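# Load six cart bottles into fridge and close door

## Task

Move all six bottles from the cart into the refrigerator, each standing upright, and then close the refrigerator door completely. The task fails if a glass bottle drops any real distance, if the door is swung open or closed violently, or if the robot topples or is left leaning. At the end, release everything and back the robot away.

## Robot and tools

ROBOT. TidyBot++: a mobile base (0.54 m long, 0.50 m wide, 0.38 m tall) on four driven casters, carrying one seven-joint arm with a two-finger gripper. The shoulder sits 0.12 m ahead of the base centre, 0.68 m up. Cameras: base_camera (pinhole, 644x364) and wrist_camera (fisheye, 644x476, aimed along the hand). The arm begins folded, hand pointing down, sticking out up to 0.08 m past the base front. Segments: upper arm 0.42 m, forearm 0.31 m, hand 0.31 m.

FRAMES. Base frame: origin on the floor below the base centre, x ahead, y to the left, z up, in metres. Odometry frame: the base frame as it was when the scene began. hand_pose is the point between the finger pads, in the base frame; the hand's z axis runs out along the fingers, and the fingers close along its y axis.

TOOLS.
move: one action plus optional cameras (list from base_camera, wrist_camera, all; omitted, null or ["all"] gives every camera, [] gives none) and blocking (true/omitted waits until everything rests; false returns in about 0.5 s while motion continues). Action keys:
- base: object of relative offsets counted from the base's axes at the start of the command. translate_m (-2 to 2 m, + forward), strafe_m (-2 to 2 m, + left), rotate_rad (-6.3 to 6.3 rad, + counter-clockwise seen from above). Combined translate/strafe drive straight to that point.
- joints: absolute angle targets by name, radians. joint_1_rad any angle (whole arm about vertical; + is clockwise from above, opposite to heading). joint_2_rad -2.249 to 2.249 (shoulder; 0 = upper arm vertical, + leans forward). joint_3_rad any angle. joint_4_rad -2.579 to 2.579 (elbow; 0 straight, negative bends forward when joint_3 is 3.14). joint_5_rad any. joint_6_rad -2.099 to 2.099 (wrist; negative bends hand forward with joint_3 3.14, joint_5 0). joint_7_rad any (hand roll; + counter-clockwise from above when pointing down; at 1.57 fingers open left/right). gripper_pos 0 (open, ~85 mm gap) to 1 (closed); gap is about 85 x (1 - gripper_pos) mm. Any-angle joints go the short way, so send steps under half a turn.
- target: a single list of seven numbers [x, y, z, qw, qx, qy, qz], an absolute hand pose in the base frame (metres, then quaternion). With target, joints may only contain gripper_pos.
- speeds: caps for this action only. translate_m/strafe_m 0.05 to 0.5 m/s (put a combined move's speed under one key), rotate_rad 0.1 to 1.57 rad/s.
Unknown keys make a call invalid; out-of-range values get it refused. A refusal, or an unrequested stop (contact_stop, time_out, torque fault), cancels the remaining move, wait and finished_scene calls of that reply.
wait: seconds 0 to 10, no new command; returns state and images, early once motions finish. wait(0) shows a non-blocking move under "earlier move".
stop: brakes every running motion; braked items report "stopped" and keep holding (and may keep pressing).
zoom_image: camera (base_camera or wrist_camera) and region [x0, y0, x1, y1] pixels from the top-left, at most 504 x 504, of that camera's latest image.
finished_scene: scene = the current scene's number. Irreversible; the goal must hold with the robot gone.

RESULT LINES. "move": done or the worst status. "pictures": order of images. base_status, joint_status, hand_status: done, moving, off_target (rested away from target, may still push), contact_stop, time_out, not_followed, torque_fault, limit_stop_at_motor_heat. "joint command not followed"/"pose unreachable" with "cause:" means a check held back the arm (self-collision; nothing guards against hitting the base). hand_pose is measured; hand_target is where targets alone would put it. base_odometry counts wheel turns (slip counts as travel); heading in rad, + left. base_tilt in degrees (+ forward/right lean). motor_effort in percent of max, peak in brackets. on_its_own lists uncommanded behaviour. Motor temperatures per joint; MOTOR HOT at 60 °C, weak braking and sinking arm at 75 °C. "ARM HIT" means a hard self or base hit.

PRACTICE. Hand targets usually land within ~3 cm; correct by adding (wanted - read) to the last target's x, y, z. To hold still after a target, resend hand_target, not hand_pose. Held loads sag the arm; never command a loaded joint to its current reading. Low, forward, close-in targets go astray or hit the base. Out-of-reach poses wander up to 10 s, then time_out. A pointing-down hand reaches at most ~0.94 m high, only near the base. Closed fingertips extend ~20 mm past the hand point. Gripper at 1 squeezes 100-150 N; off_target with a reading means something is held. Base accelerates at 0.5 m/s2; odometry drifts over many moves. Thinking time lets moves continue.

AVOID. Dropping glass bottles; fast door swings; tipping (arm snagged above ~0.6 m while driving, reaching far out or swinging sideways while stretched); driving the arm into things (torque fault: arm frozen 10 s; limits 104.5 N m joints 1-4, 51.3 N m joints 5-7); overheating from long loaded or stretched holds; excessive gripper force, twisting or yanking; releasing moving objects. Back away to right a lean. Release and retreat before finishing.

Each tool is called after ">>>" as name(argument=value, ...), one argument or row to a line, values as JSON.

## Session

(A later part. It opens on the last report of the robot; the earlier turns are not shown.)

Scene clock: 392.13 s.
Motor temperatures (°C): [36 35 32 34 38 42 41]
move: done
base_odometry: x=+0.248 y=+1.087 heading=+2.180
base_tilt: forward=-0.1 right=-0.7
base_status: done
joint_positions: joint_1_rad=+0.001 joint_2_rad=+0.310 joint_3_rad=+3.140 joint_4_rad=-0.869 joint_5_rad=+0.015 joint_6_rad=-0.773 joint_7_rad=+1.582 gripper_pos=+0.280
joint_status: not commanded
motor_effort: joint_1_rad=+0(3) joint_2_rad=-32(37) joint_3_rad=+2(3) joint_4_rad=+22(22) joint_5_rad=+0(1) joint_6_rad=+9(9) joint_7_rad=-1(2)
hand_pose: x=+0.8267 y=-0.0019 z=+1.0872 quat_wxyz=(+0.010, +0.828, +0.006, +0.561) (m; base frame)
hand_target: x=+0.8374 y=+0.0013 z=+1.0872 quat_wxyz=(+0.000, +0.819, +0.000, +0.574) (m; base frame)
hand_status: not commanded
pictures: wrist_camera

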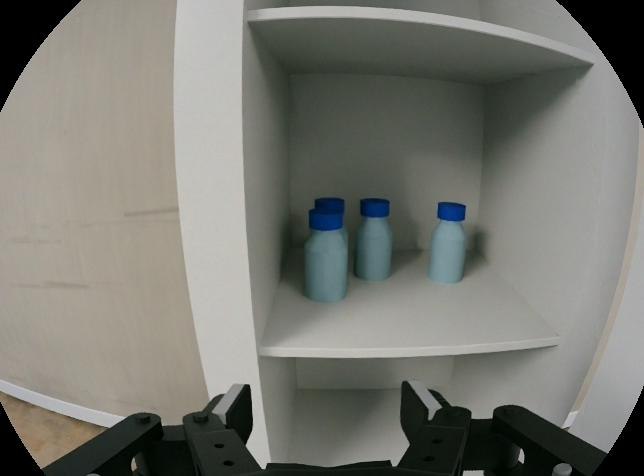

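>>> move(
  base={"translate_m":-1.137,"strafe_m":0.552},
  joints={"joint_1_rad":0,"joint_2_rad":0.07,"joint_3_rad":3.1416,"joint_4_rad":-1.08,"joint_5_rad":0,"joint_6_rad":-0.87,"joint_7_rad":1.572,"gripper_pos":0.32},
  cameras=[],
)

>>> move(
  base={"rotate_rad":-1.43},
  cameras=["wrist_camera"],
)

Scene clock: 398.70 s.
Motor temperatures (°C): [36 35 32 34 38 42 41]
move: done
base_odometry: x=+0.445 y=-0.161 heading=+2.180
base_tilt: forward=-0.1 right=-0.7
base_status: done
joint_positions: joint_1_rad=+0.001 joint_2_rad=+0.061 joint_3_rad=+3.140 joint_4_rad=-1.053 joint_5_rad=+0.015 joint_6_rad=-0.820 joint_7_rad=+1.582 gripper_pos=+0.320
joint_status: all done
motor_effort: joint_1_rad=+0(2) joint_2_rad=-23(37) joint_3_rad=+0(2) joint_4_rad=+21(23) joint_5_rad=+0(2) joint_6_rad=+9(10) joint_7_rad=-1(2)
hand_pose: x=+0.7179 y=-0.0019 z=+1.1295 quat_wxyz=(+0.011, +0.823, +0.006, +0.567) (m; base frame)
hand_target: x=+0.7158 y=+0.0013 z=+1.0948 quat_wxyz=(+0.000, +0.847, +0.001, +0.532) (m; base frame)
hand_status: not commanded
pictures: none
No camera images: "cameras" was empty.

Scene clock: 400.97 s.
Motor temperatures (°C): [36 35 32 34 38 42 41]
move: done
base_odometry: x=+0.445 y=-0.161 heading=+0.750
base_tilt: forward=-0.2 right=-0.7
base_status: done
joint_positions: joint_1_rad=+0.004 joint_2_rad=+0.072 joint_3_rad=+3.147 joint_4_rad=-1.055 joint_5_rad=+0.015 joint_6_rad=-0.820 joint_7_rad=+1.582 gripper_pos=+0.320
joint_status: not commanded
motor_effort: joint_1_rad=+0(3) joint_2_rad=-23(27) joint_3_rad=+0(3) joint_4_rad=+21(22) joint_5_rad=+0(2) joint_6_rad=+8(9) joint_7_rad=+0(2)
hand_pose: x=+0.7226 y=-0.0076 z=+1.1221 quat_wxyz=(+0.014, +0.827, +0.002, +0.562) (m; base frame)
hand_target: x=+0.7158 y=+0.0013 z=+1.0948 quat_wxyz=(+0.000, +0.847, +0.001, +0.532) (m; base frame)
hand_status: not commanded
pictures: wrist_camera

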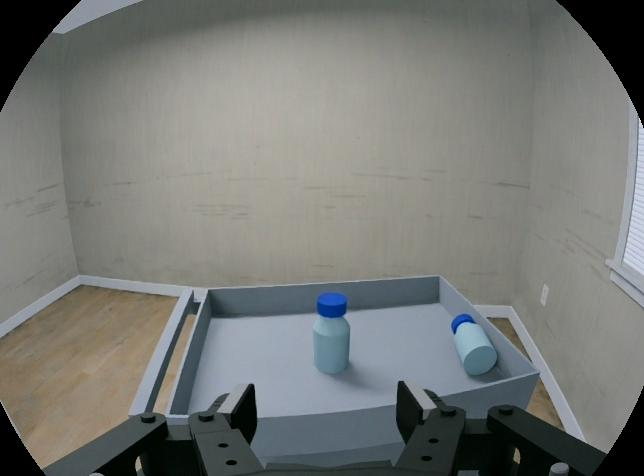

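>>> move(
  base={"translate_m":0.38,"strafe_m":-0.009},
  joints={"joint_1_rad":0,"joint_2_rad":0.02,"joint_3_rad":3.1416,"joint_4_rad":-1.68,"joint_5_rad":0,"joint_6_rad":-0.26,"joint_7_rad":1.572,"gripper_pos":0.31},
  cameras=["wrist_camera"],
)

Scene clock: 405.47 s.
Motor temperatures (°C): [36 35 32 34 38 42 41]
move: done
base_odometry: x=+0.730 y=+0.091 heading=+0.750
base_tilt: forward=-0.1 right=-0.7
base_status: done
joint_positions: joint_1_rad=+0.004 joint_2_rad=+0.023 joint_3_rad=+3.147 joint_4_rad=-1.652 joint_5_rad=+0.015 joint_6_rad=-0.331 joint_7_rad=+1.582 gripper_pos=+0.310
joint_status: all done
motor_effort: joint_1_rad=+0(1) joint_2_rad=-22(30) joint_3_rad=+1(2) joint_4_rad=+22(24) joint_5_rad=+0(2) joint_6_rad=+9(10) joint_7_rad=+0(2)
hand_pose: x=+0.7236 y=-0.0058 z=+0.9391 quat_wxyz=(+0.012, +0.843, +0.006, +0.538) (m; base frame)
hand_target: x=+0.7272 y=+0.0013 z=+0.9439 quat_wxyz=(+0.000, +0.830, +0.000, +0.557) (m; base frame)
hand_status: not commanded
pictures: wrist_camera

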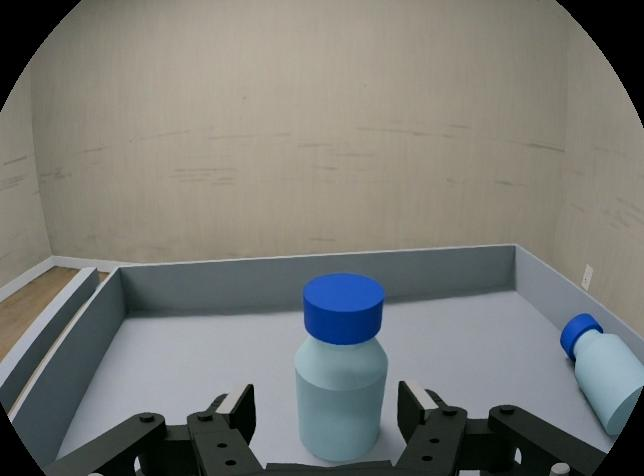

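>>> move(
  base={"translate_m":0.112,"strafe_m":-0.012},
  speeds={"translate_m":0.2},
  cameras=["wrist_camera"],
)

Scene clock: 408.10 s.
Motor temperatures (°C): [36 35 32 34 38 42 41]
move: done
base_odometry: x=+0.820 y=+0.159 heading=+0.750
base_tilt: forward=-0.1 right=-0.7
base_status: done
joint_positions: joint_1_rad=+0.004 joint_2_rad=+0.018 joint_3_rad=+3.147 joint_4_rad=-1.654 joint_5_rad=+0.015 joint_6_rad=-0.326 joint_7_rad=+1.582 gripper_pos=+0.310
joint_status: not commanded
motor_effort: joint_1_rad=-1(1) joint_2_rad=-22(26) joint_3_rad=+0(2) joint_4_rad=+22(23) joint_5_rad=+0(1) joint_6_rad=+9(9) joint_7_rad=+0(1)
hand_pose: x=+0.7225 y=-0.0058 z=+0.9419 quat_wxyz=(+0.012, +0.841, +0.006, +0.541) (m; base frame)
hand_target: x=+0.7272 y=+0.0013 z=+0.9439 quat_wxyz=(+0.000, +0.830, +0.000, +0.557) (m; base frame)
hand_status: not commanded
pictures: wrist_camera

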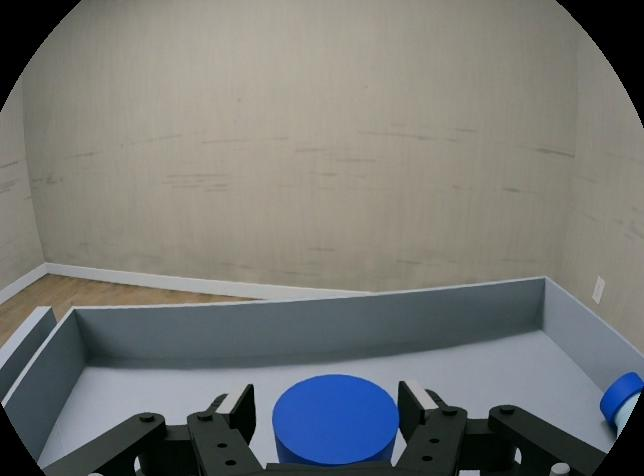

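>>> move(
  base={"translate_m":0.002,"strafe_m":-0.004},
  speeds={"translate_m":0.1},
  cameras=[],
)

>>> move(
  joints={"gripper_pos":0.75},
  cameras=["wrist_camera"],
)

Scene clock: 410.73 s.
Motor temperatures (°C): [36 35 32 34 38 42 41]
move: done
base_odometry: x=+0.824 y=+0.158 heading=+0.750
base_tilt: forward=-0.1 right=-0.7
base_status: done
joint_positions: joint_1_rad=+0.004 joint_2_rad=+0.018 joint_3_rad=+3.146 joint_4_rad=-1.654 joint_5_rad=+0.015 joint_6_rad=-0.326 joint_7_rad=+1.582 gripper_pos=+0.310
joint_status: not commanded
motor_effort: joint_1_rad=+1(3) joint_2_rad=-23(25) joint_3_rad=+1(2) joint_4_rad=+23(23) joint_5_rad=+1(1) joint_6_rad=+8(9) joint_7_rad=-2(2)
hand_pose: x=+0.7225 y=-0.0056 z=+0.9419 quat_wxyz=(+0.012, +0.841, +0.006, +0.541) (m; base frame)
hand_target: x=+0.7272 y=+0.0013 z=+0.9439 quat_wxyz=(+0.000, +0.830, +0.000, +0.557) (m; base frame)
hand_status: not commanded
pictures: none
No camera images: "cameras" was empty.

Scene clock: 411.53 s.
Motor temperatures (°C): [36 35 32 34 38 42 41]
move: off_target
base_odometry: x=+0.824 y=+0.158 heading=+0.750
base_tilt: forward=-0.1 right=-0.7
base_status: not commanded
joint_positions: joint_1_rad=+0.004 joint_2_rad=+0.017 joint_3_rad=+3.146 joint_4_rad=-1.655 joint_5_rad=+0.015 joint_6_rad=-0.324 joint_7_rad=+1.582 gripper_pos=+0.457
joint_status: gripper_pos off_target (ended at +0.457, target +0.750)
motor_effort: joint_1_rad=-1(1) joint_2_rad=-21(23) joint_3_rad=-1(1) joint_4_rad=+22(23) joint_5_rad=+0(1) joint_6_rad=+9(10) joint_7_rad=-1(2)
hand_pose: x=+0.7225 y=-0.0056 z=+0.9426 quat_wxyz=(+0.012, +0.840, +0.006, +0.542) (m; base frame)
hand_target: x=+0.7272 y=+0.0013 z=+0.9439 quat_wxyz=(+0.000, +0.830, +0.000, +0.557) (m; base frame)
hand_status: not commanded
pictures: wrist_camera

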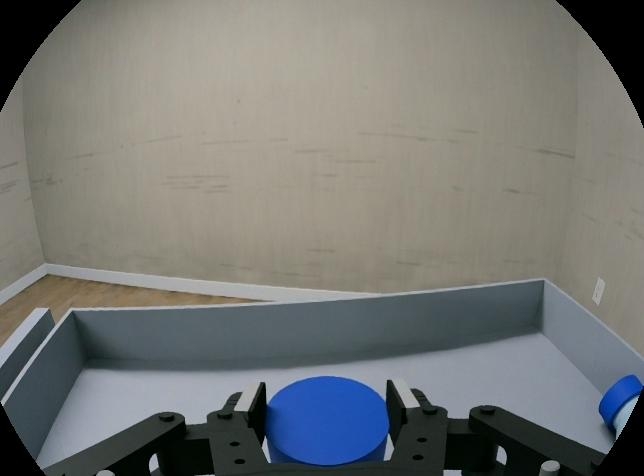

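>>> move(
  joints={"joint_1_rad":0,"joint_2_rad":0.055,"joint_3_rad":3.1416,"joint_4_rad":-1.35,"joint_5_rad":0,"joint_6_rad":-0.60,"joint_7_rad":1.572},
  cameras=[],
)

>>> move(
  joints={"joint_1_rad":0,"joint_2_rad":0.07,"joint_3_rad":3.1416,"joint_4_rad":-1.08,"joint_5_rad":0,"joint_6_rad":-0.87,"joint_7_rad":1.572},
  cameras=["wrist_camera"],
)

>>> move(
  base={"translate_m":-0.46},
  cameras=["wrist_camera"],
)

>>> move(
  base={"rotate_rad":1.43},
  speeds={"rotate_rad":1.2},
  cameras=[],
)

>>> move(
  base={"translate_m":0.805,"strafe_m":-0.608},
  joints={"joint_1_rad":0,"joint_2_rad":0.305,"joint_3_rad":3.1416,"joint_4_rad":-0.64,"joint_5_rad":0,"joint_6_rad":-1.02,"joint_7_rad":1.572},
  cameras=["wrist_camera"],
)

Scene clock: 421.40 s.
Motor temperatures (°C): [36 35 32 34 38 42 41]
move: done
base_odometry: x=+0.824 y=+0.158 heading=+0.750
base_tilt: forward=-0.1 right=-0.7
base_status: not commanded
joint_positions: joint_1_rad=+0.004 joint_2_rad=+0.058 joint_3_rad=+3.146 joint_4_rad=-1.370 joint_5_rad=+0.015 joint_6_rad=-0.567 joint_7_rad=+1.582 gripper_pos=+0.457
joint_status: all done
motor_effort: joint_1_rad=+0(2) joint_2_rad=-28(30) joint_3_rad=+1(2) joint_4_rad=+25(28) joint_5_rad=+1(2) joint_6_rad=+12(13) joint_7_rad=-1(2)
hand_pose: x=+0.7383 y=-0.0067 z=+1.0186 quat_wxyz=(+0.013, +0.840, +0.004, +0.542) (m; base frame)
hand_target: x=+0.7346 y=+0.0013 z=+1.0229 quat_wxyz=(+0.000, +0.843, +0.000, +0.538) (m; base frame)
hand_status: not commanded
pictures: none
No camera images: "cameras" was empty.

Scene clock: 423.00 s.
Motor temperatures (°C): [36 35 32 34 38 42 41]
move: done
base_odometry: x=+0.824 y=+0.158 heading=+0.750
base_tilt: forward=-0.1 right=-0.7
base_status: not commanded
joint_positions: joint_1_rad=+0.004 joint_2_rad=+0.072 joint_3_rad=+3.146 joint_4_rad=-1.100 joint_5_rad=+0.015 joint_6_rad=-0.836 joint_7_rad=+1.582 gripper_pos=+0.457
joint_status: all done
motor_effort: joint_1_rad=+0(1) joint_2_rad=-27(30) joint_3_rad=+2(2) joint_4_rad=+24(28) joint_5_rad=+0(2) joint_6_rad=+12(13) joint_7_rad=-1(2)
hand_pose: x=+0.7211 y=-0.0075 z=+1.0914 quat_wxyz=(+0.013, +0.844, +0.003, +0.536) (m; base frame)
hand_target: x=+0.7158 y=+0.0013 z=+1.0948 quat_wxyz=(+0.000, +0.847, +0.000, +0.532) (m; base frame)
hand_status: not commanded
pictures: wrist_camera

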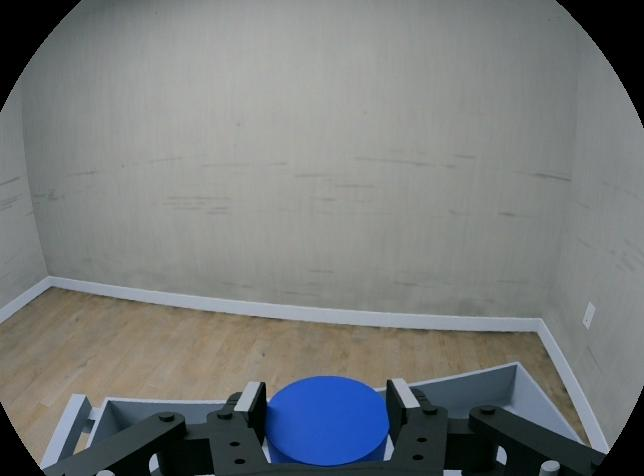

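Scene clock: 425.30 s.
Motor temperatures (°C): [36 35 32 34 38 42 41]
move: done
base_odometry: x=+0.487 y=-0.156 heading=+0.750
base_tilt: forward=-0.1 right=-0.7
base_status: done
joint_positions: joint_1_rad=+0.004 joint_2_rad=+0.077 joint_3_rad=+3.146 joint_4_rad=-1.096 joint_5_rad=+0.015 joint_6_rad=-0.846 joint_7_rad=+1.582 gripper_pos=+0.457
joint_status: not commanded
motor_effort: joint_1_rad=+0(1) joint_2_rad=-28(32) joint_3_rad=+1(2) joint_4_rad=+24(26) joint_5_rad=+0(1) joint_6_rad=+11(12) joint_7_rad=-1(2)
hand_pose: x=+0.7219 y=-0.0074 z=+1.0881 quat_wxyz=(+0.013, +0.847, +0.003, +0.532) (m; base frame)
hand_target: x=+0.7158 y=+0.0013 z=+1.0948 quat_wxyz=(+0.000, +0.847, +0.000, +0.532) (m; base frame)
hand_status: not commanded
pictures: wrist_camera

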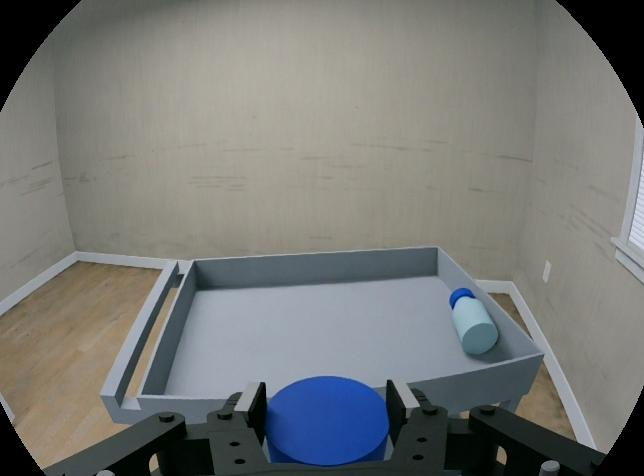

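Scene clock: 427.63 s.
Motor temperatures (°C): [36 35 32 34 38 42 41]
move: done
base_odometry: x=+0.487 y=-0.156 heading=+2.180
base_tilt: forward=+0.0 right=-0.7
base_status: done
joint_positions: joint_1_rad=+0.001 joint_2_rad=+0.086 joint_3_rad=+3.139 joint_4_rad=-1.096 joint_5_rad=+0.015 joint_6_rad=-0.846 joint_7_rad=+1.582 gripper_pos=+0.457
joint_status: not commanded
motor_effort: joint_1_rad=+0(3) joint_2_rad=-28(31) joint_3_rad=+1(5) joint_4_rad=+24(25) joint_5_rad=+0(2) joint_6_rad=+12(12) joint_7_rad=+0(2)
hand_pose: x=+0.7254 y=-0.0013 z=+1.0829 quat_wxyz=(+0.010, +0.849, +0.007, +0.529) (m; base frame)
hand_target: x=+0.7158 y=+0.0013 z=+1.0948 quat_wxyz=(+0.000, +0.847, +0.000, +0.532) (m; base frame)
hand_status: not commanded
pictures: none
No camera images: "cameras" was empty.

Scene clock: 431.03 s.
Motor temperatures (°C): [36 35 32 34 38 41 41]
move: done
base_odometry: x=+0.525 y=+0.852 heading=+2.181
base_tilt: forward=-0.1 right=-0.7
base_status: done
joint_positions: joint_1_rad=+0.001 joint_2_rad=+0.320 joint_3_rad=+3.139 joint_4_rad=-0.663 joint_5_rad=+0.015 joint_6_rad=-0.990 joint_7_rad=+1.582 gripper_pos=+0.457
joint_status: all done
motor_effort: joint_1_rad=+0(2) joint_2_rad=-35(38) joint_3_rad=+1(3) joint_4_rad=+24(26) joint_5_rad=+1(3) joint_6_rad=+12(13) joint_7_rad=-1(2)
hand_pose: x=+0.7994 y=-0.0019 z=+1.1339 quat_wxyz=(+0.010, +0.834, +0.005, +0.552) (m; base frame)
hand_target: x=+0.7876 y=+0.0013 z=+1.1477 quat_wxyz=(+0.000, +0.832, +0.000, +0.555) (m; base frame)
hand_status: not commanded
pictures: wrist_camera

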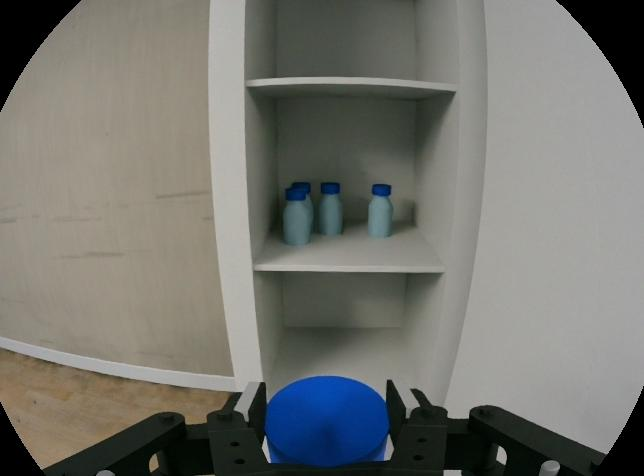

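>>> move(
  base={"translate_m":0.6,"strafe_m":-0.022},
  speeds={"translate_m":0.4},
  joints={"joint_1_rad":0,"joint_2_rad":0.305,"joint_3_rad":3.1416,"joint_4_rad":-0.69,"joint_5_rad":0,"joint_6_rad":-0.97,"joint_7_rad":1.572},
  cameras=["wrist_camera"],
)

Scene clock: 436.03 s.
Motor temperatures (°C): [36 35 32 34 38 41 41]
move: done
base_odometry: x=+0.200 y=+1.357 heading=+2.180
base_tilt: forward=-0.1 right=-0.7
base_status: done
joint_positions: joint_1_rad=+0.001 joint_2_rad=+0.323 joint_3_rad=+3.139 joint_4_rad=-0.685 joint_5_rad=+0.015 joint_6_rad=-0.990 joint_7_rad=+1.582 gripper_pos=+0.457
joint_status: all done
motor_effort: joint_1_rad=+0(1) joint_2_rad=-35(40) joint_3_rad=+0(2) joint_4_rad=+23(24) joint_5_rad=+0(1) joint_6_rad=+12(12) joint_7_rad=-2(2)
hand_pose: x=+0.8015 y=-0.0019 z=+1.1198 quat_wxyz=(+0.010, +0.841, +0.005, +0.541) (m; base frame)
hand_target: x=+0.7965 y=+0.0013 z=+1.1348 quat_wxyz=(+0.000, +0.832, +0.000, +0.555) (m; base frame)
hand_status: not commanded
pictures: wrist_camera

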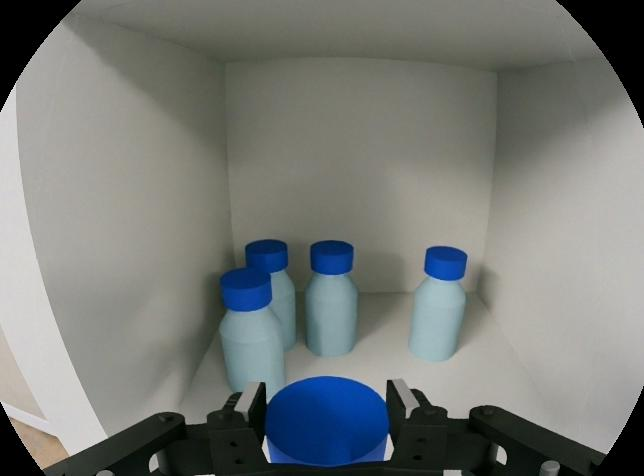

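>>> move(
  base={"translate_m":0.2,"strafe_m":-0.025},
  speeds={"translate_m":0.25},
  cameras=["wrist_camera"],
)

>>> move(
  joints={"joint_1_rad":0,"joint_2_rad":0.315,"joint_3_rad":3.1416,"joint_4_rad":-0.82,"joint_5_rad":0,"joint_6_rad":-0.78,"joint_7_rad":1.572},
  cameras=["wrist_camera"],
)

>>> move(
  joints={"joint_1_rad":0,"joint_2_rad":0.318,"joint_3_rad":3.1416,"joint_4_rad":-0.86,"joint_5_rad":0,"joint_6_rad":-0.735,"joint_7_rad":1.572},
  cameras=["wrist_camera"],
)

>>> move(
  joints={"joint_1_rad":0,"joint_2_rad":0.32,"joint_3_rad":3.1416,"joint_4_rad":-0.885,"joint_5_rad":0,"joint_6_rad":-0.715,"joint_7_rad":1.572},
  cameras=["wrist_camera"],
)

Scene clock: 443.73 s.
Motor temperatures (°C): [36 35 32 34 38 41 41]
move: done
base_odometry: x=+0.105 y=+1.535 heading=+2.180
base_tilt: forward=-0.1 right=-0.7
base_status: done
joint_positions: joint_1_rad=+0.001 joint_2_rad=+0.321 joint_3_rad=+3.139 joint_4_rad=-0.686 joint_5_rad=+0.015 joint_6_rad=-0.990 joint_7_rad=+1.582 gripper_pos=+0.457
joint_status: not commanded
motor_effort: joint_1_rad=+0(1) joint_2_rad=-35(39) joint_3_rad=+1(2) joint_4_rad=+23(24) joint_5_rad=+1(1) joint_6_rad=+12(12) joint_7_rad=+0(2)
hand_pose: x=+0.8010 y=-0.0019 z=+1.1204 quat_wxyz=(+0.010, +0.841, +0.005, +0.542) (m; base frame)
hand_target: x=+0.7965 y=+0.0013 z=+1.1348 quat_wxyz=(+0.000, +0.832, +0.000, +0.555) (m; base frame)
hand_status: not commanded
pictures: wrist_camera

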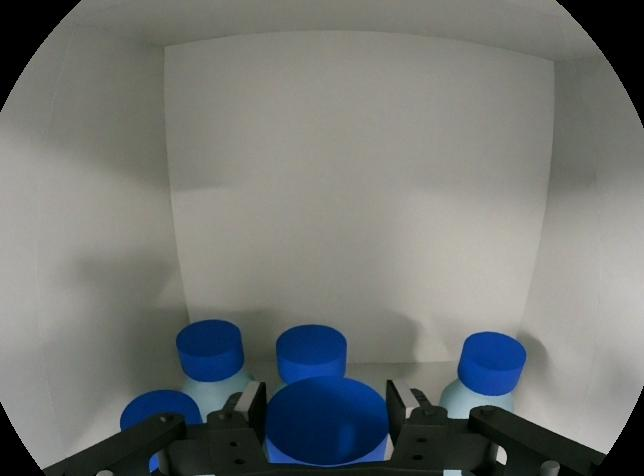

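Scene clock: 445.03 s.
Motor temperatures (°C): [36 35 32 34 38 41 41]
move: done
base_odometry: x=+0.105 y=+1.535 heading=+2.180
base_tilt: forward=-0.1 right=-0.7
base_status: not commanded
joint_positions: joint_1_rad=+0.001 joint_2_rad=+0.331 joint_3_rad=+3.139 joint_4_rad=-0.814 joint_5_rad=+0.015 joint_6_rad=-0.870 joint_7_rad=+1.582 gripper_pos=+0.457
joint_status: all done
motor_effort: joint_1_rad=+0(1) joint_2_rad=-37(39) joint_3_rad=+1(2) joint_4_rad=+24(26) joint_5_rad=+0(2) joint_6_rad=+11(12) joint_7_rad=+0(2)
hand_pose: x=+0.8230 y=-0.0015 z=+1.0761 quat_wxyz=(+0.010, +0.845, +0.006, +0.534) (m; base frame)
hand_target: x=+0.8274 y=+0.0013 z=+1.1095 quat_wxyz=(+0.000, +0.818, +0.000, +0.576) (m; base frame)
hand_status: not commanded
pictures: wrist_camera

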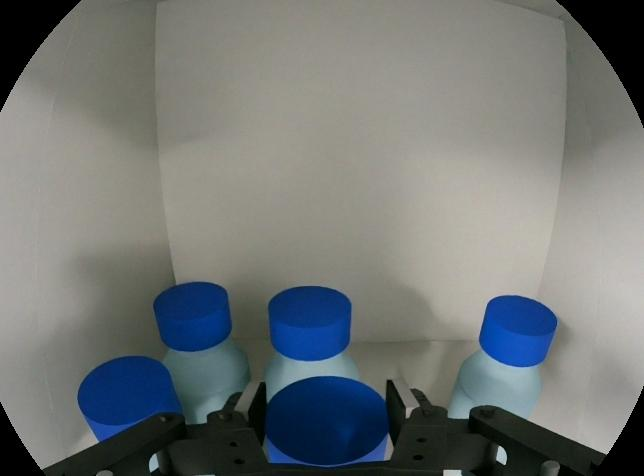

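Scene clock: 445.73 s.
Motor temperatures (°C): [36 35 32 34 38 41 41]
move: done
base_odometry: x=+0.105 y=+1.535 heading=+2.180
base_tilt: forward=-0.1 right=-0.7
base_status: not commanded
joint_positions: joint_1_rad=+0.001 joint_2_rad=+0.329 joint_3_rad=+3.139 joint_4_rad=-0.846 joint_5_rad=+0.015 joint_6_rad=-0.817 joint_7_rad=+1.582 gripper_pos=+0.457
joint_status: all done
motor_effort: joint_1_rad=+0(1) joint_2_rad=-36(38) joint_3_rad=+1(1) joint_4_rad=+24(25) joint_5_rad=+1(1) joint_6_rad=+12(12) joint_7_rad=+0(2)
hand_pose: x=+0.8292 y=-0.0014 z=+1.0738 quat_wxyz=(+0.010, +0.839, +0.007, +0.544) (m; base frame)
hand_target: x=+0.8342 y=+0.0013 z=+1.0974 quat_wxyz=(+0.000, +0.817, +0.000, +0.576) (m; base frame)
hand_status: not commanded
pictures: wrist_camera

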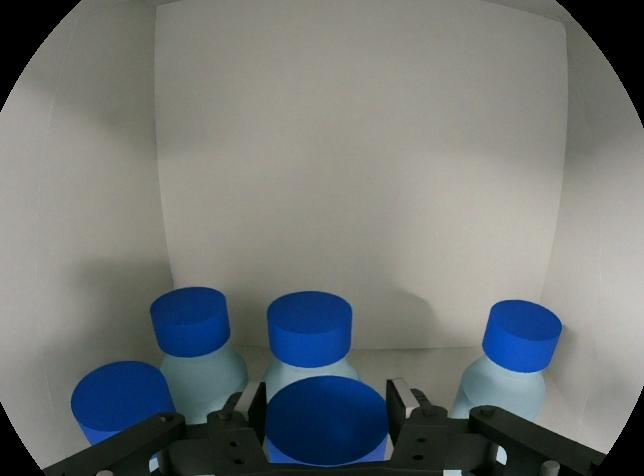

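Scene clock: 446.33 s.
Motor temperatures (°C): [36 35 32 34 38 41 41]
move: done
base_odometry: x=+0.105 y=+1.535 heading=+2.180
base_tilt: forward=-0.1 right=-0.7
base_status: not commanded
joint_positions: joint_1_rad=+0.001 joint_2_rad=+0.325 joint_3_rad=+3.139 joint_4_rad=-0.865 joint_5_rad=+0.015 joint_6_rad=-0.791 joint_7_rad=+1.582 gripper_pos=+0.457
joint_status: all done
motor_effort: joint_1_rad=+0(1) joint_2_rad=-33(37) joint_3_rad=+1(1) joint_4_rad=+22(24) joint_5_rad=+0(2) joint_6_rad=+10(11) joint_7_rad=-1(2)
hand_pose: x=+0.8306 y=-0.0013 z=+1.0735 quat_wxyz=(+0.010, +0.836, +0.007, +0.548) (m; base frame)
hand_target: x=+0.8374 y=+0.0013 z=+1.0872 quat_wxyz=(+0.000, +0.819, +0.000, +0.574) (m; base frame)
hand_status: not commanded
pictures: wrist_camera

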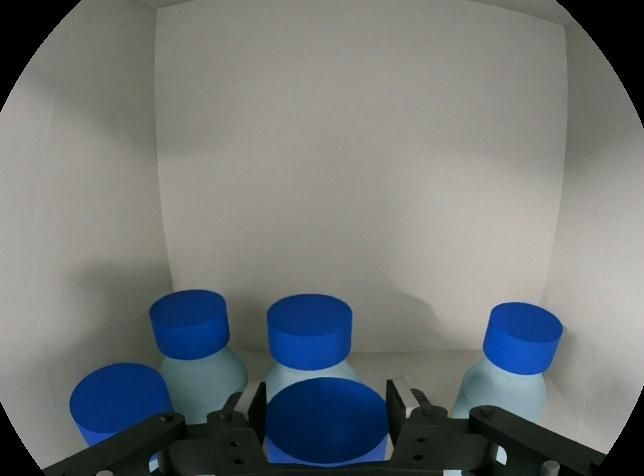

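>>> move(
  joints={"gripper_pos":0.28},
  cameras=[],
)

>>> move(
  base={"translate_m":-0.45,"strafe_m":0.005},
  speeds={"translate_m":0.3},
  cameras=["wrist_camera"],
)

Scene clock: 454.40 s.
Motor temperatures (°C): [36 35 32 34 38 42 41]
move: done
base_odometry: x=+0.105 y=+1.535 heading=+2.180
base_tilt: forward=-0.1 right=-0.8
base_status: not commanded
joint_positions: joint_1_rad=+0.001 joint_2_rad=+0.321 joint_3_rad=+3.139 joint_4_rad=-0.866 joint_5_rad=+0.015 joint_6_rad=-0.780 joint_7_rad=+1.582 gripper_pos=+0.280
joint_status: all done
motor_effort: joint_1_rad=+0(0) joint_2_rad=-32(36) joint_3_rad=+1(2) joint_4_rad=+21(24) joint_5_rad=+0(1) joint_6_rad=+8(11) joint_7_rad=-1(2)
hand_pose: x=+0.8306 y=-0.0012 z=+1.0788 quat_wxyz=(+0.010, +0.832, +0.007, +0.554) (m; base frame)
hand_target: x=+0.8374 y=+0.0013 z=+1.0872 quat_wxyz=(+0.000, +0.819, +0.000, +0.574) (m; base frame)
hand_status: not commanded
pictures: none
No camera images: "cameras" was empty.

Scene clock: 456.93 s.
Motor temperatures (°C): [36 35 32 34 38 42 41]
move: done
base_odometry: x=+0.359 y=+1.163 heading=+2.180
base_tilt: forward=-0.1 right=-0.6
base_status: done
joint_positions: joint_1_rad=+0.001 joint_2_rad=+0.310 joint_3_rad=+3.139 joint_4_rad=-0.866 joint_5_rad=+0.015 joint_6_rad=-0.778 joint_7_rad=+1.582 gripper_pos=+0.280
joint_status: not commanded
motor_effort: joint_1_rad=+0(1) joint_2_rad=-33(37) joint_3_rad=+0(2) joint_4_rad=+22(22) joint_5_rad=+1(1) joint_6_rad=+9(9) joint_7_rad=-1(2)
hand_pose: x=+0.8260 y=-0.0012 z=+1.0875 quat_wxyz=(+0.010, +0.829, +0.007, +0.560) (m; base frame)
hand_target: x=+0.8374 y=+0.0013 z=+1.0872 quat_wxyz=(+0.000, +0.819, +0.000, +0.574) (m; base frame)
hand_status: not commanded
pictures: wrist_camera

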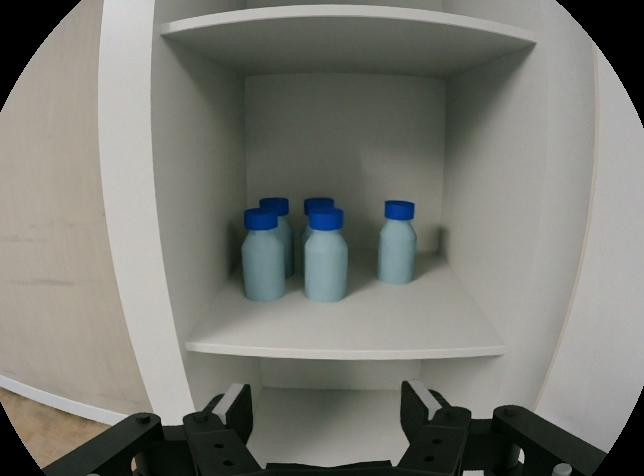

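>>> move(
  base={"translate_m":-1.297,"strafe_m":0.61},
  joints={"joint_1_rad":0,"joint_2_rad":0.096,"joint_3_rad":3.1416,"joint_4_rad":-0.739,"joint_5_rad":0,"joint_6_rad":-1.765,"joint_7_rad":1.572,"gripper_pos":0.0},
  cameras=[],
)

>>> move(
  base={"rotate_rad":-1.43},
  cameras=[],
)

>>> move(
  base={"translate_m":0.35,"strafe_m":-0.12},
)

Scene clock: 471.93 s.
Motor temperatures (°C): [36 35 32 34 38 42 41]
move: done
base_odometry: x=+0.602 y=-0.249 heading=+2.181
base_tilt: forward=-0.2 right=-0.7
base_status: done
joint_positions: joint_1_rad=+0.001 joint_2_rad=+0.086 joint_3_rad=+3.139 joint_4_rad=-0.744 joint_5_rad=+0.015 joint_6_rad=-1.712 joint_7_rad=+1.582 gripper_pos=+0.000
joint_status: all done
motor_effort: joint_1_rad=+0(2) joint_2_rad=-19(38) joint_3_rad=+1(2) joint_4_rad=+16(23) joint_5_rad=+1(1) joint_6_rad=+6(9) joint_7_rad=+0(2)
hand_pose: x=+0.5629 y=-0.0028 z=+1.0560 quat_wxyz=(+0.008, +0.955, +0.003, +0.295) (m; base frame)
hand_target: x=+0.5528 y=+0.0013 z=+1.0449 quat_wxyz=(+0.000, +0.964, +0.001, +0.268) (m; base frame)
hand_status: not commanded
pictures: none
No camera images: "cameras" was empty.

Scene clock: 474.20 s.
Motor temperatures (°C): [36 35 32 34 38 41 41]
move: done
base_odometry: x=+0.602 y=-0.249 heading=+0.751
base_tilt: forward=-0.1 right=-0.7
base_status: done
joint_positions: joint_1_rad=+0.001 joint_2_rad=+0.097 joint_3_rad=+3.143 joint_4_rad=-0.744 joint_5_rad=+0.015 joint_6_rad=-1.712 joint_7_rad=+1.582 gripper_pos=+0.000
joint_status: not commanded
motor_effort: joint_1_rad=+0(2) joint_2_rad=-19(23) joint_3_rad=+1(3) joint_4_rad=+16(17) joint_5_rad=+1(2) joint_6_rad=+6(6) joint_7_rad=+0(2)
hand_pose: x=+0.5668 y=-0.0044 z=+1.0514 quat_wxyz=(+0.009, +0.957, +0.001, +0.290) (m; base frame)
hand_target: x=+0.5528 y=+0.0013 z=+1.0449 quat_wxyz=(+0.000, +0.964, +0.001, +0.268) (m; base frame)
hand_status: not commanded
pictures: none
No camera images: "cameras" was empty.

Scene clock: 476.37 s.
Motor temperatures (°C): [36 35 32 34 38 41 41]
move: done
base_odometry: x=+0.939 y=-0.098 heading=+0.750
base_tilt: forward=-0.1 right=-0.7
base_status: done
joint_positions: joint_1_rad=+0.001 joint_2_rad=+0.098 joint_3_rad=+3.143 joint_4_rad=-0.744 joint_5_rad=+0.015 joint_6_rad=-1.713 joint_7_rad=+1.582 gripper_pos=+0.000
joint_status: not commanded
motor_effort: joint_1_rad=+0(1) joint_2_rad=-20(24) joint_3_rad=+1(2) joint_4_rad=+16(17) joint_5_rad=+0(1) joint_6_rad=+6(7) joint_7_rad=-1(2)
hand_pose: x=+0.5668 y=-0.0044 z=+1.0508 quat_wxyz=(+0.009, +0.957, +0.001, +0.289) (m; base frame)
hand_target: x=+0.5528 y=+0.0013 z=+1.0449 quat_wxyz=(+0.000, +0.964, +0.001, +0.268) (m; base frame)
hand_status: not commanded
pictures: base_camera, wrist_camera

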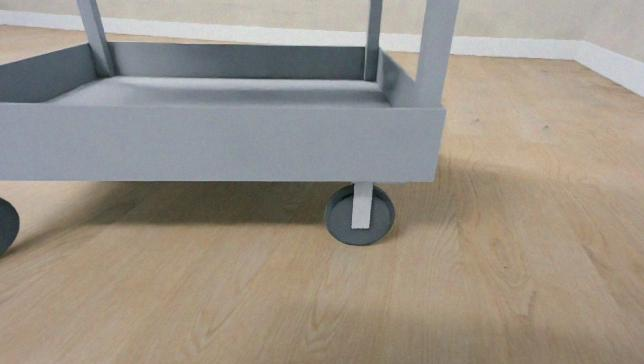

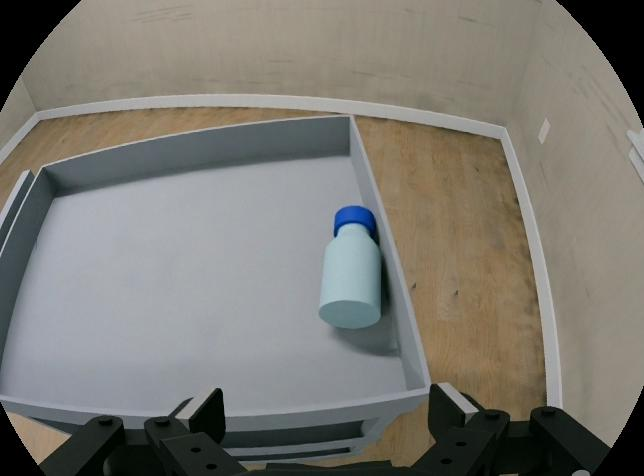

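>>> zoom_image(
  camera="wrist_camera",
  region=[290, 180, 450, 420],
)

Scaled by 2.100.

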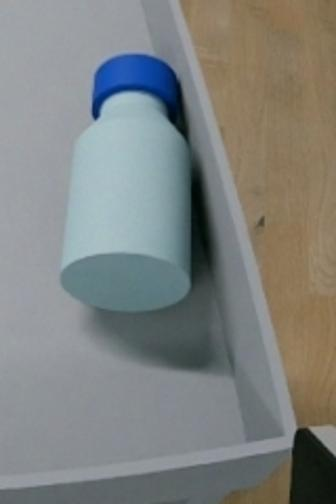

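>>> move(
  base={"translate_m":0.205,"strafe_m":-0.026},
  speeds={"translate_m":0.3},
  joints={"joint_1_rad":0,"joint_2_rad":0.2055,"joint_3_rad":3.1416,"joint_4_rad":-0.887,"joint_5_rad":0,"joint_6_rad":-1.88,"joint_7_rad":1.489,"gripper_pos":0.0},
  cameras=["wrist_camera"],
)

Scene clock: 511.30 s.
Motor temperatures (°C): [36 35 32 34 38 41 41]
move: done
base_odometry: x=+1.107 y=+0.022 heading=+0.750
base_tilt: forward=-0.1 right=-0.6
base_status: done
joint_positions: joint_1_rad=+0.001 joint_2_rad=+0.207 joint_3_rad=+3.143 joint_4_rad=-0.870 joint_5_rad=+0.015 joint_6_rad=-1.822 joint_7_rad=+1.538 gripper_pos=+0.000
joint_status: all done
motor_effort: joint_1_rad=+0(1) joint_2_rad=-24(32) joint_3_rad=+1(2) joint_4_rad=+17(19) joint_5_rad=+1(2) joint_6_rad=+3(7) joint_7_rad=-1(3)
hand_pose: x=+0.5570 y=-0.0043 z=+0.9407 quat_wxyz=(+0.005, +0.992, -0.020, +0.121) (m; base frame)
hand_target: x=+0.5363 y=+0.0013 z=+0.9316 quat_wxyz=(-0.003, +0.996, -0.041, +0.084) (m; base frame)
hand_status: not commanded
pictures: wrist_camera

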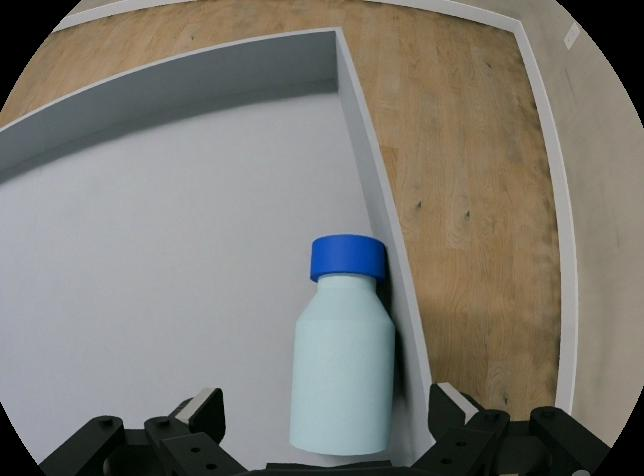

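>>> move(
  base={"strafe_m":-0.007},
  speeds={"strafe_m":0.1},
  joints={"joint_1_rad":0,"joint_2_rad":0.295,"joint_3_rad":3.1416,"joint_4_rad":-0.9225,"joint_5_rad":0,"joint_6_rad":-1.90,"joint_7_rad":1.5},
  cameras=["wrist_camera"],
)

Scene clock: 522.30 s.
Motor temperatures (°C): [36 35 32 34 38 41 41]
move: done
base_odometry: x=+1.112 y=+0.017 heading=+0.750
base_tilt: forward=-0.1 right=-0.7
base_status: done
joint_positions: joint_1_rad=+0.001 joint_2_rad=+0.292 joint_3_rad=+3.143 joint_4_rad=-0.902 joint_5_rad=+0.015 joint_6_rad=-1.841 joint_7_rad=+1.538 gripper_pos=+0.000
joint_status: all done
motor_effort: joint_1_rad=+0(4) joint_2_rad=-27(31) joint_3_rad=+1(3) joint_4_rad=+17(19) joint_5_rad=+1(2) joint_6_rad=+1(4) joint_7_rad=-1(2)
hand_pose: x=+0.5655 y=-0.0043 z=+0.8910 quat_wxyz=(+0.007, +0.998, -0.020, +0.054) (m; base frame)
hand_target: x=+0.5438 y=+0.0013 z=+0.8820 quat_wxyz=(+0.000, +0.999, -0.035, +0.012) (m; base frame)
hand_status: not commanded
pictures: wrist_camera

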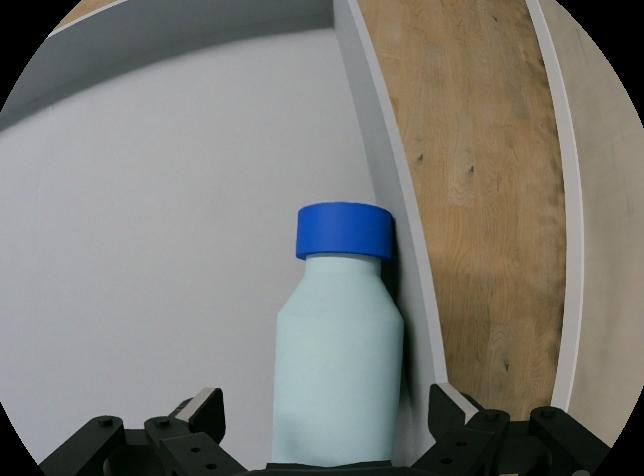

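>>> move(
  base={"translate_m":-0.015,"strafe_m":0.002},
  speeds={"translate_m":0.1},
  joints={"joint_1_rad":0,"joint_2_rad":0.285,"joint_3_rad":3.1416,"joint_4_rad":-1.0,"joint_5_rad":0,"joint_6_rad":-1.83,"joint_7_rad":1.5},
  cameras=["wrist_camera"],
)

Scene clock: 529.03 s.
Motor temperatures (°C): [36 35 32 34 38 41 41]
move: done
base_odometry: x=+1.100 y=+0.009 heading=+0.750
base_tilt: forward=-0.2 right=-0.7
base_status: done
joint_positions: joint_1_rad=+0.001 joint_2_rad=+0.278 joint_3_rad=+3.143 joint_4_rad=-0.977 joint_5_rad=+0.015 joint_6_rad=-1.841 joint_7_rad=+1.538 gripper_pos=+0.000
joint_status: all done
motor_effort: joint_1_rad=+0(1) joint_2_rad=-27(31) joint_3_rad=+1(2) joint_4_rad=+17(19) joint_5_rad=+1(2) joint_6_rad=+1(2) joint_7_rad=-1(1)
hand_pose: x=+0.5475 y=-0.0043 z=+0.8732 quat_wxyz=(+0.007, +1.000, -0.020, +0.023) (m; base frame)
hand_target: x=+0.5472 y=+0.0013 z=+0.8630 quat_wxyz=(+0.000, +0.999, -0.035, +0.013) (m; base frame)
hand_status: not commanded
pictures: wrist_camera

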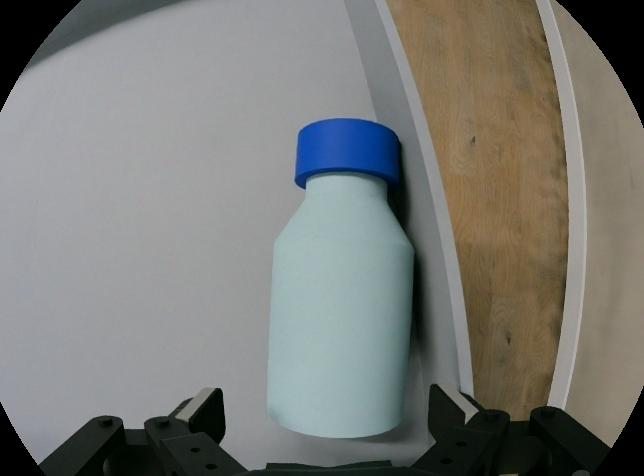

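>>> move(
  joints={"joint_1_rad":0,"joint_2_rad":0.27,"joint_3_rad":3.1416,"joint_4_rad":-1.12,"joint_5_rad":0,"joint_6_rad":-1.68,"joint_7_rad":1.5},
  cameras=["wrist_camera"],
)

Scene clock: 534.23 s.
Motor temperatures (°C): [36 35 32 34 38 41 41]
move: done
base_odometry: x=+1.100 y=+0.009 heading=+0.750
base_tilt: forward=-0.1 right=-0.7
base_status: not commanded
joint_positions: joint_1_rad=+0.001 joint_2_rad=+0.273 joint_3_rad=+3.143 joint_4_rad=-1.097 joint_5_rad=+0.015 joint_6_rad=-1.741 joint_7_rad=+1.538 gripper_pos=+0.000
joint_status: all done
motor_effort: joint_1_rad=+0(1) joint_2_rad=-27(29) joint_3_rad=+1(2) joint_4_rad=+18(19) joint_5_rad=+0(2) joint_6_rad=+1(2) joint_7_rad=-1(2)
hand_pose: x=+0.5499 y=-0.0044 z=+0.8385 quat_wxyz=(+0.008, +1.000, -0.019, +0.015) (m; base frame)
hand_target: x=+0.5627 y=+0.0013 z=+0.8334 quat_wxyz=(-0.001, +0.999, -0.035, +0.036) (m; base frame)
hand_status: not commanded
pictures: wrist_camera

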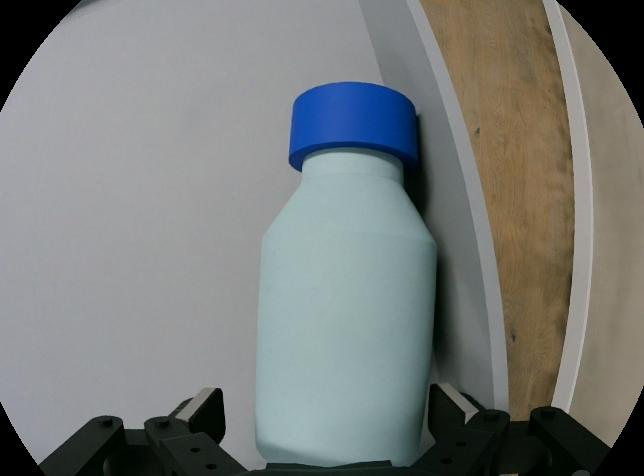

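>>> move(
  base={"strafe_m":0.022},
  speeds={"strafe_m":0.05},
  cameras=["wrist_camera"],
)

Scene clock: 536.57 s.
Motor temperatures (°C): [36 35 32 34 38 41 41]
move: done
base_odometry: x=+1.085 y=+0.025 heading=+0.750
base_tilt: forward=-0.2 right=-0.7
base_status: done
joint_positions: joint_1_rad=+0.001 joint_2_rad=+0.272 joint_3_rad=+3.143 joint_4_rad=-1.097 joint_5_rad=+0.015 joint_6_rad=-1.741 joint_7_rad=+1.538 gripper_pos=+0.000
joint_status: not commanded
motor_effort: joint_1_rad=+0(4) joint_2_rad=-27(28) joint_3_rad=+1(4) joint_4_rad=+17(18) joint_5_rad=+0(2) joint_6_rad=+1(2) joint_7_rad=-1(1)
hand_pose: x=+0.5500 y=-0.0043 z=+0.8389 quat_wxyz=(+0.008, +1.000, -0.019, +0.016) (m; base frame)
hand_target: x=+0.5627 y=+0.0013 z=+0.8334 quat_wxyz=(-0.001, +0.999, -0.035, +0.036) (m; base frame)
hand_status: not commanded
pictures: wrist_camera

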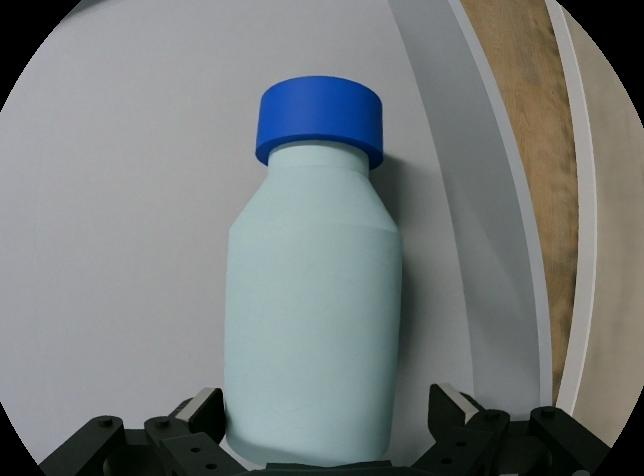

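>>> move(
  base={"translate_m":0.037,"strafe_m":0.007},
  speeds={"translate_m":0.08},
  cameras=["wrist_camera"],
)

Scene clock: 539.83 s.
Motor temperatures (°C): [36 35 32 34 38 41 41]
move: done
base_odometry: x=+1.107 y=+0.055 heading=+0.750
base_tilt: forward=-0.1 right=-0.7
base_status: done
joint_positions: joint_1_rad=+0.001 joint_2_rad=+0.267 joint_3_rad=+3.143 joint_4_rad=-1.097 joint_5_rad=+0.015 joint_6_rad=-1.737 joint_7_rad=+1.538 gripper_pos=+0.000
joint_status: not commanded
motor_effort: joint_1_rad=+0(1) joint_2_rad=-27(30) joint_3_rad=+1(2) joint_4_rad=+18(18) joint_5_rad=+0(1) joint_6_rad=+1(2) joint_7_rad=-1(2)
hand_pose: x=+0.5501 y=-0.0043 z=+0.8411 quat_wxyz=(+0.007, +1.000, -0.019, +0.020) (m; base frame)
hand_target: x=+0.5627 y=+0.0013 z=+0.8334 quat_wxyz=(-0.001, +0.999, -0.035, +0.036) (m; base frame)
hand_status: not commanded
pictures: wrist_camera

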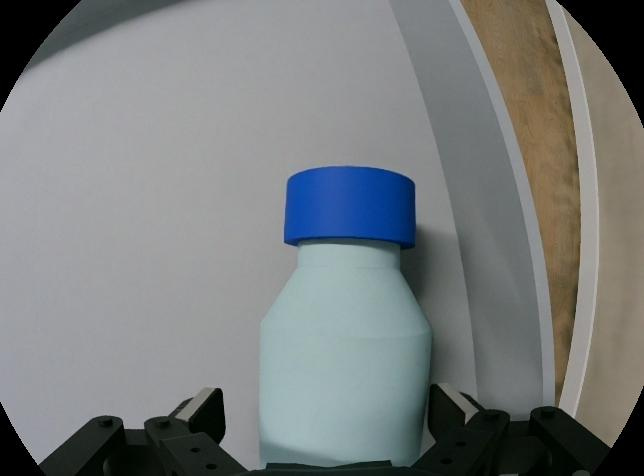

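>>> move(
  joints={"gripper_pos":0.42},
  cameras=["wrist_camera"],
)

Scene clock: 542.50 s.
Motor temperatures (°C): [36 35 32 34 38 41 41]
move: off_target
base_odometry: x=+1.107 y=+0.055 heading=+0.750
base_tilt: forward=-0.1 right=-0.7
base_status: not commanded
joint_positions: joint_1_rad=+0.001 joint_2_rad=+0.262 joint_3_rad=+3.143 joint_4_rad=-1.098 joint_5_rad=+0.015 joint_6_rad=-1.735 joint_7_rad=+1.538 gripper_pos=+0.262
joint_status: gripper_pos off_target (ended at +0.262, target +0.420)
motor_effort: joint_1_rad=+0(2) joint_2_rad=-27(31) joint_3_rad=+1(1) joint_4_rad=+17(20) joint_5_rad=+0(3) joint_6_rad=+1(2) joint_7_rad=-1(2)
hand_pose: x=+0.5498 y=-0.0044 z=+0.8430 quat_wxyz=(+0.007, +1.000, -0.019, +0.023) (m; base frame)
hand_target: x=+0.5627 y=+0.0013 z=+0.8334 quat_wxyz=(-0.001, +0.999, -0.035, +0.036) (m; base frame)
hand_status: not commanded
pictures: wrist_camera

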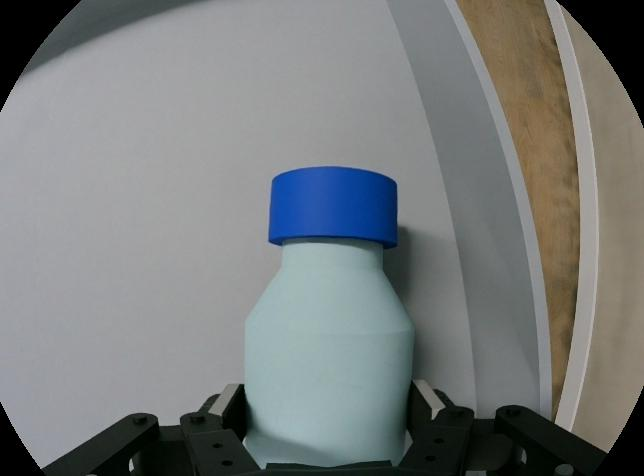

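>>> move(
  joints={"gripper_pos":0.55},
  cameras=[],
)

>>> move(
  joints={"joint_1_rad":0,"joint_2_rad":0.2,"joint_3_rad":3.1416,"joint_4_rad":-0.86,"joint_5_rad":0,"joint_6_rad":-1.86,"joint_7_rad":1.5},
  cameras=["wrist_camera"],
)

Scene clock: 550.23 s.
Motor temperatures (°C): [36 35 32 34 38 41 41]
move: off_target
base_odometry: x=+1.107 y=+0.055 heading=+0.750
base_tilt: forward=-0.2 right=-0.7
base_status: not commanded
joint_positions: joint_1_rad=+0.001 joint_2_rad=+0.262 joint_3_rad=+3.143 joint_4_rad=-1.099 joint_5_rad=+0.015 joint_6_rad=-1.735 joint_7_rad=+1.538 gripper_pos=+0.262
joint_status: gripper_pos off_target (ended at +0.262, target +0.550)
motor_effort: joint_1_rad=+0(0) joint_2_rad=-26(26) joint_3_rad=+0(1) joint_4_rad=+16(17) joint_5_rad=+0(1) joint_6_rad=+1(1) joint_7_rad=+0(1)
hand_pose: x=+0.5498 y=-0.0044 z=+0.8428 quat_wxyz=(+0.007, +1.000, -0.019, +0.023) (m; base frame)
hand_target: x=+0.5627 y=+0.0013 z=+0.8334 quat_wxyz=(-0.001, +0.999, -0.035, +0.036) (m; base frame)
hand_status: not commanded
pictures: none
No camera images: "cameras" was empty.

Scene clock: 551.53 s.
Motor temperatures (°C): [36 35 32 34 38 41 41]
move: done
base_odometry: x=+1.107 y=+0.055 heading=+0.750
base_tilt: forward=-0.1 right=-0.7
base_status: not commanded
joint_positions: joint_1_rad=+0.001 joint_2_rad=+0.213 joint_3_rad=+3.143 joint_4_rad=-0.880 joint_5_rad=+0.015 joint_6_rad=-1.814 joint_7_rad=+1.538 gripper_pos=+0.262
joint_status: all done
motor_effort: joint_1_rad=+0(1) joint_2_rad=-29(35) joint_3_rad=+0(2) joint_4_rad=+20(24) joint_5_rad=+1(2) joint_6_rad=+4(5) joint_7_rad=-2(2)
hand_pose: x=+0.5593 y=-0.0043 z=+0.9348 quat_wxyz=(+0.006, +0.993, -0.020, +0.117) (m; base frame)
hand_target: x=+0.5452 y=+0.0014 z=+0.9442 quat_wxyz=(-0.004, +0.993, -0.035, +0.110) (m; base frame)
hand_status: not commanded
pictures: wrist_camera

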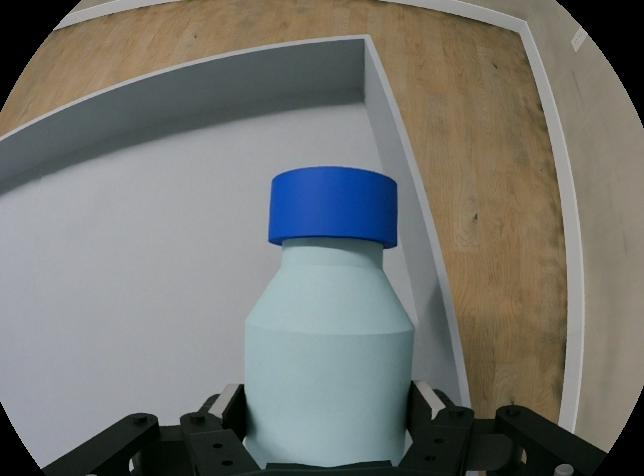

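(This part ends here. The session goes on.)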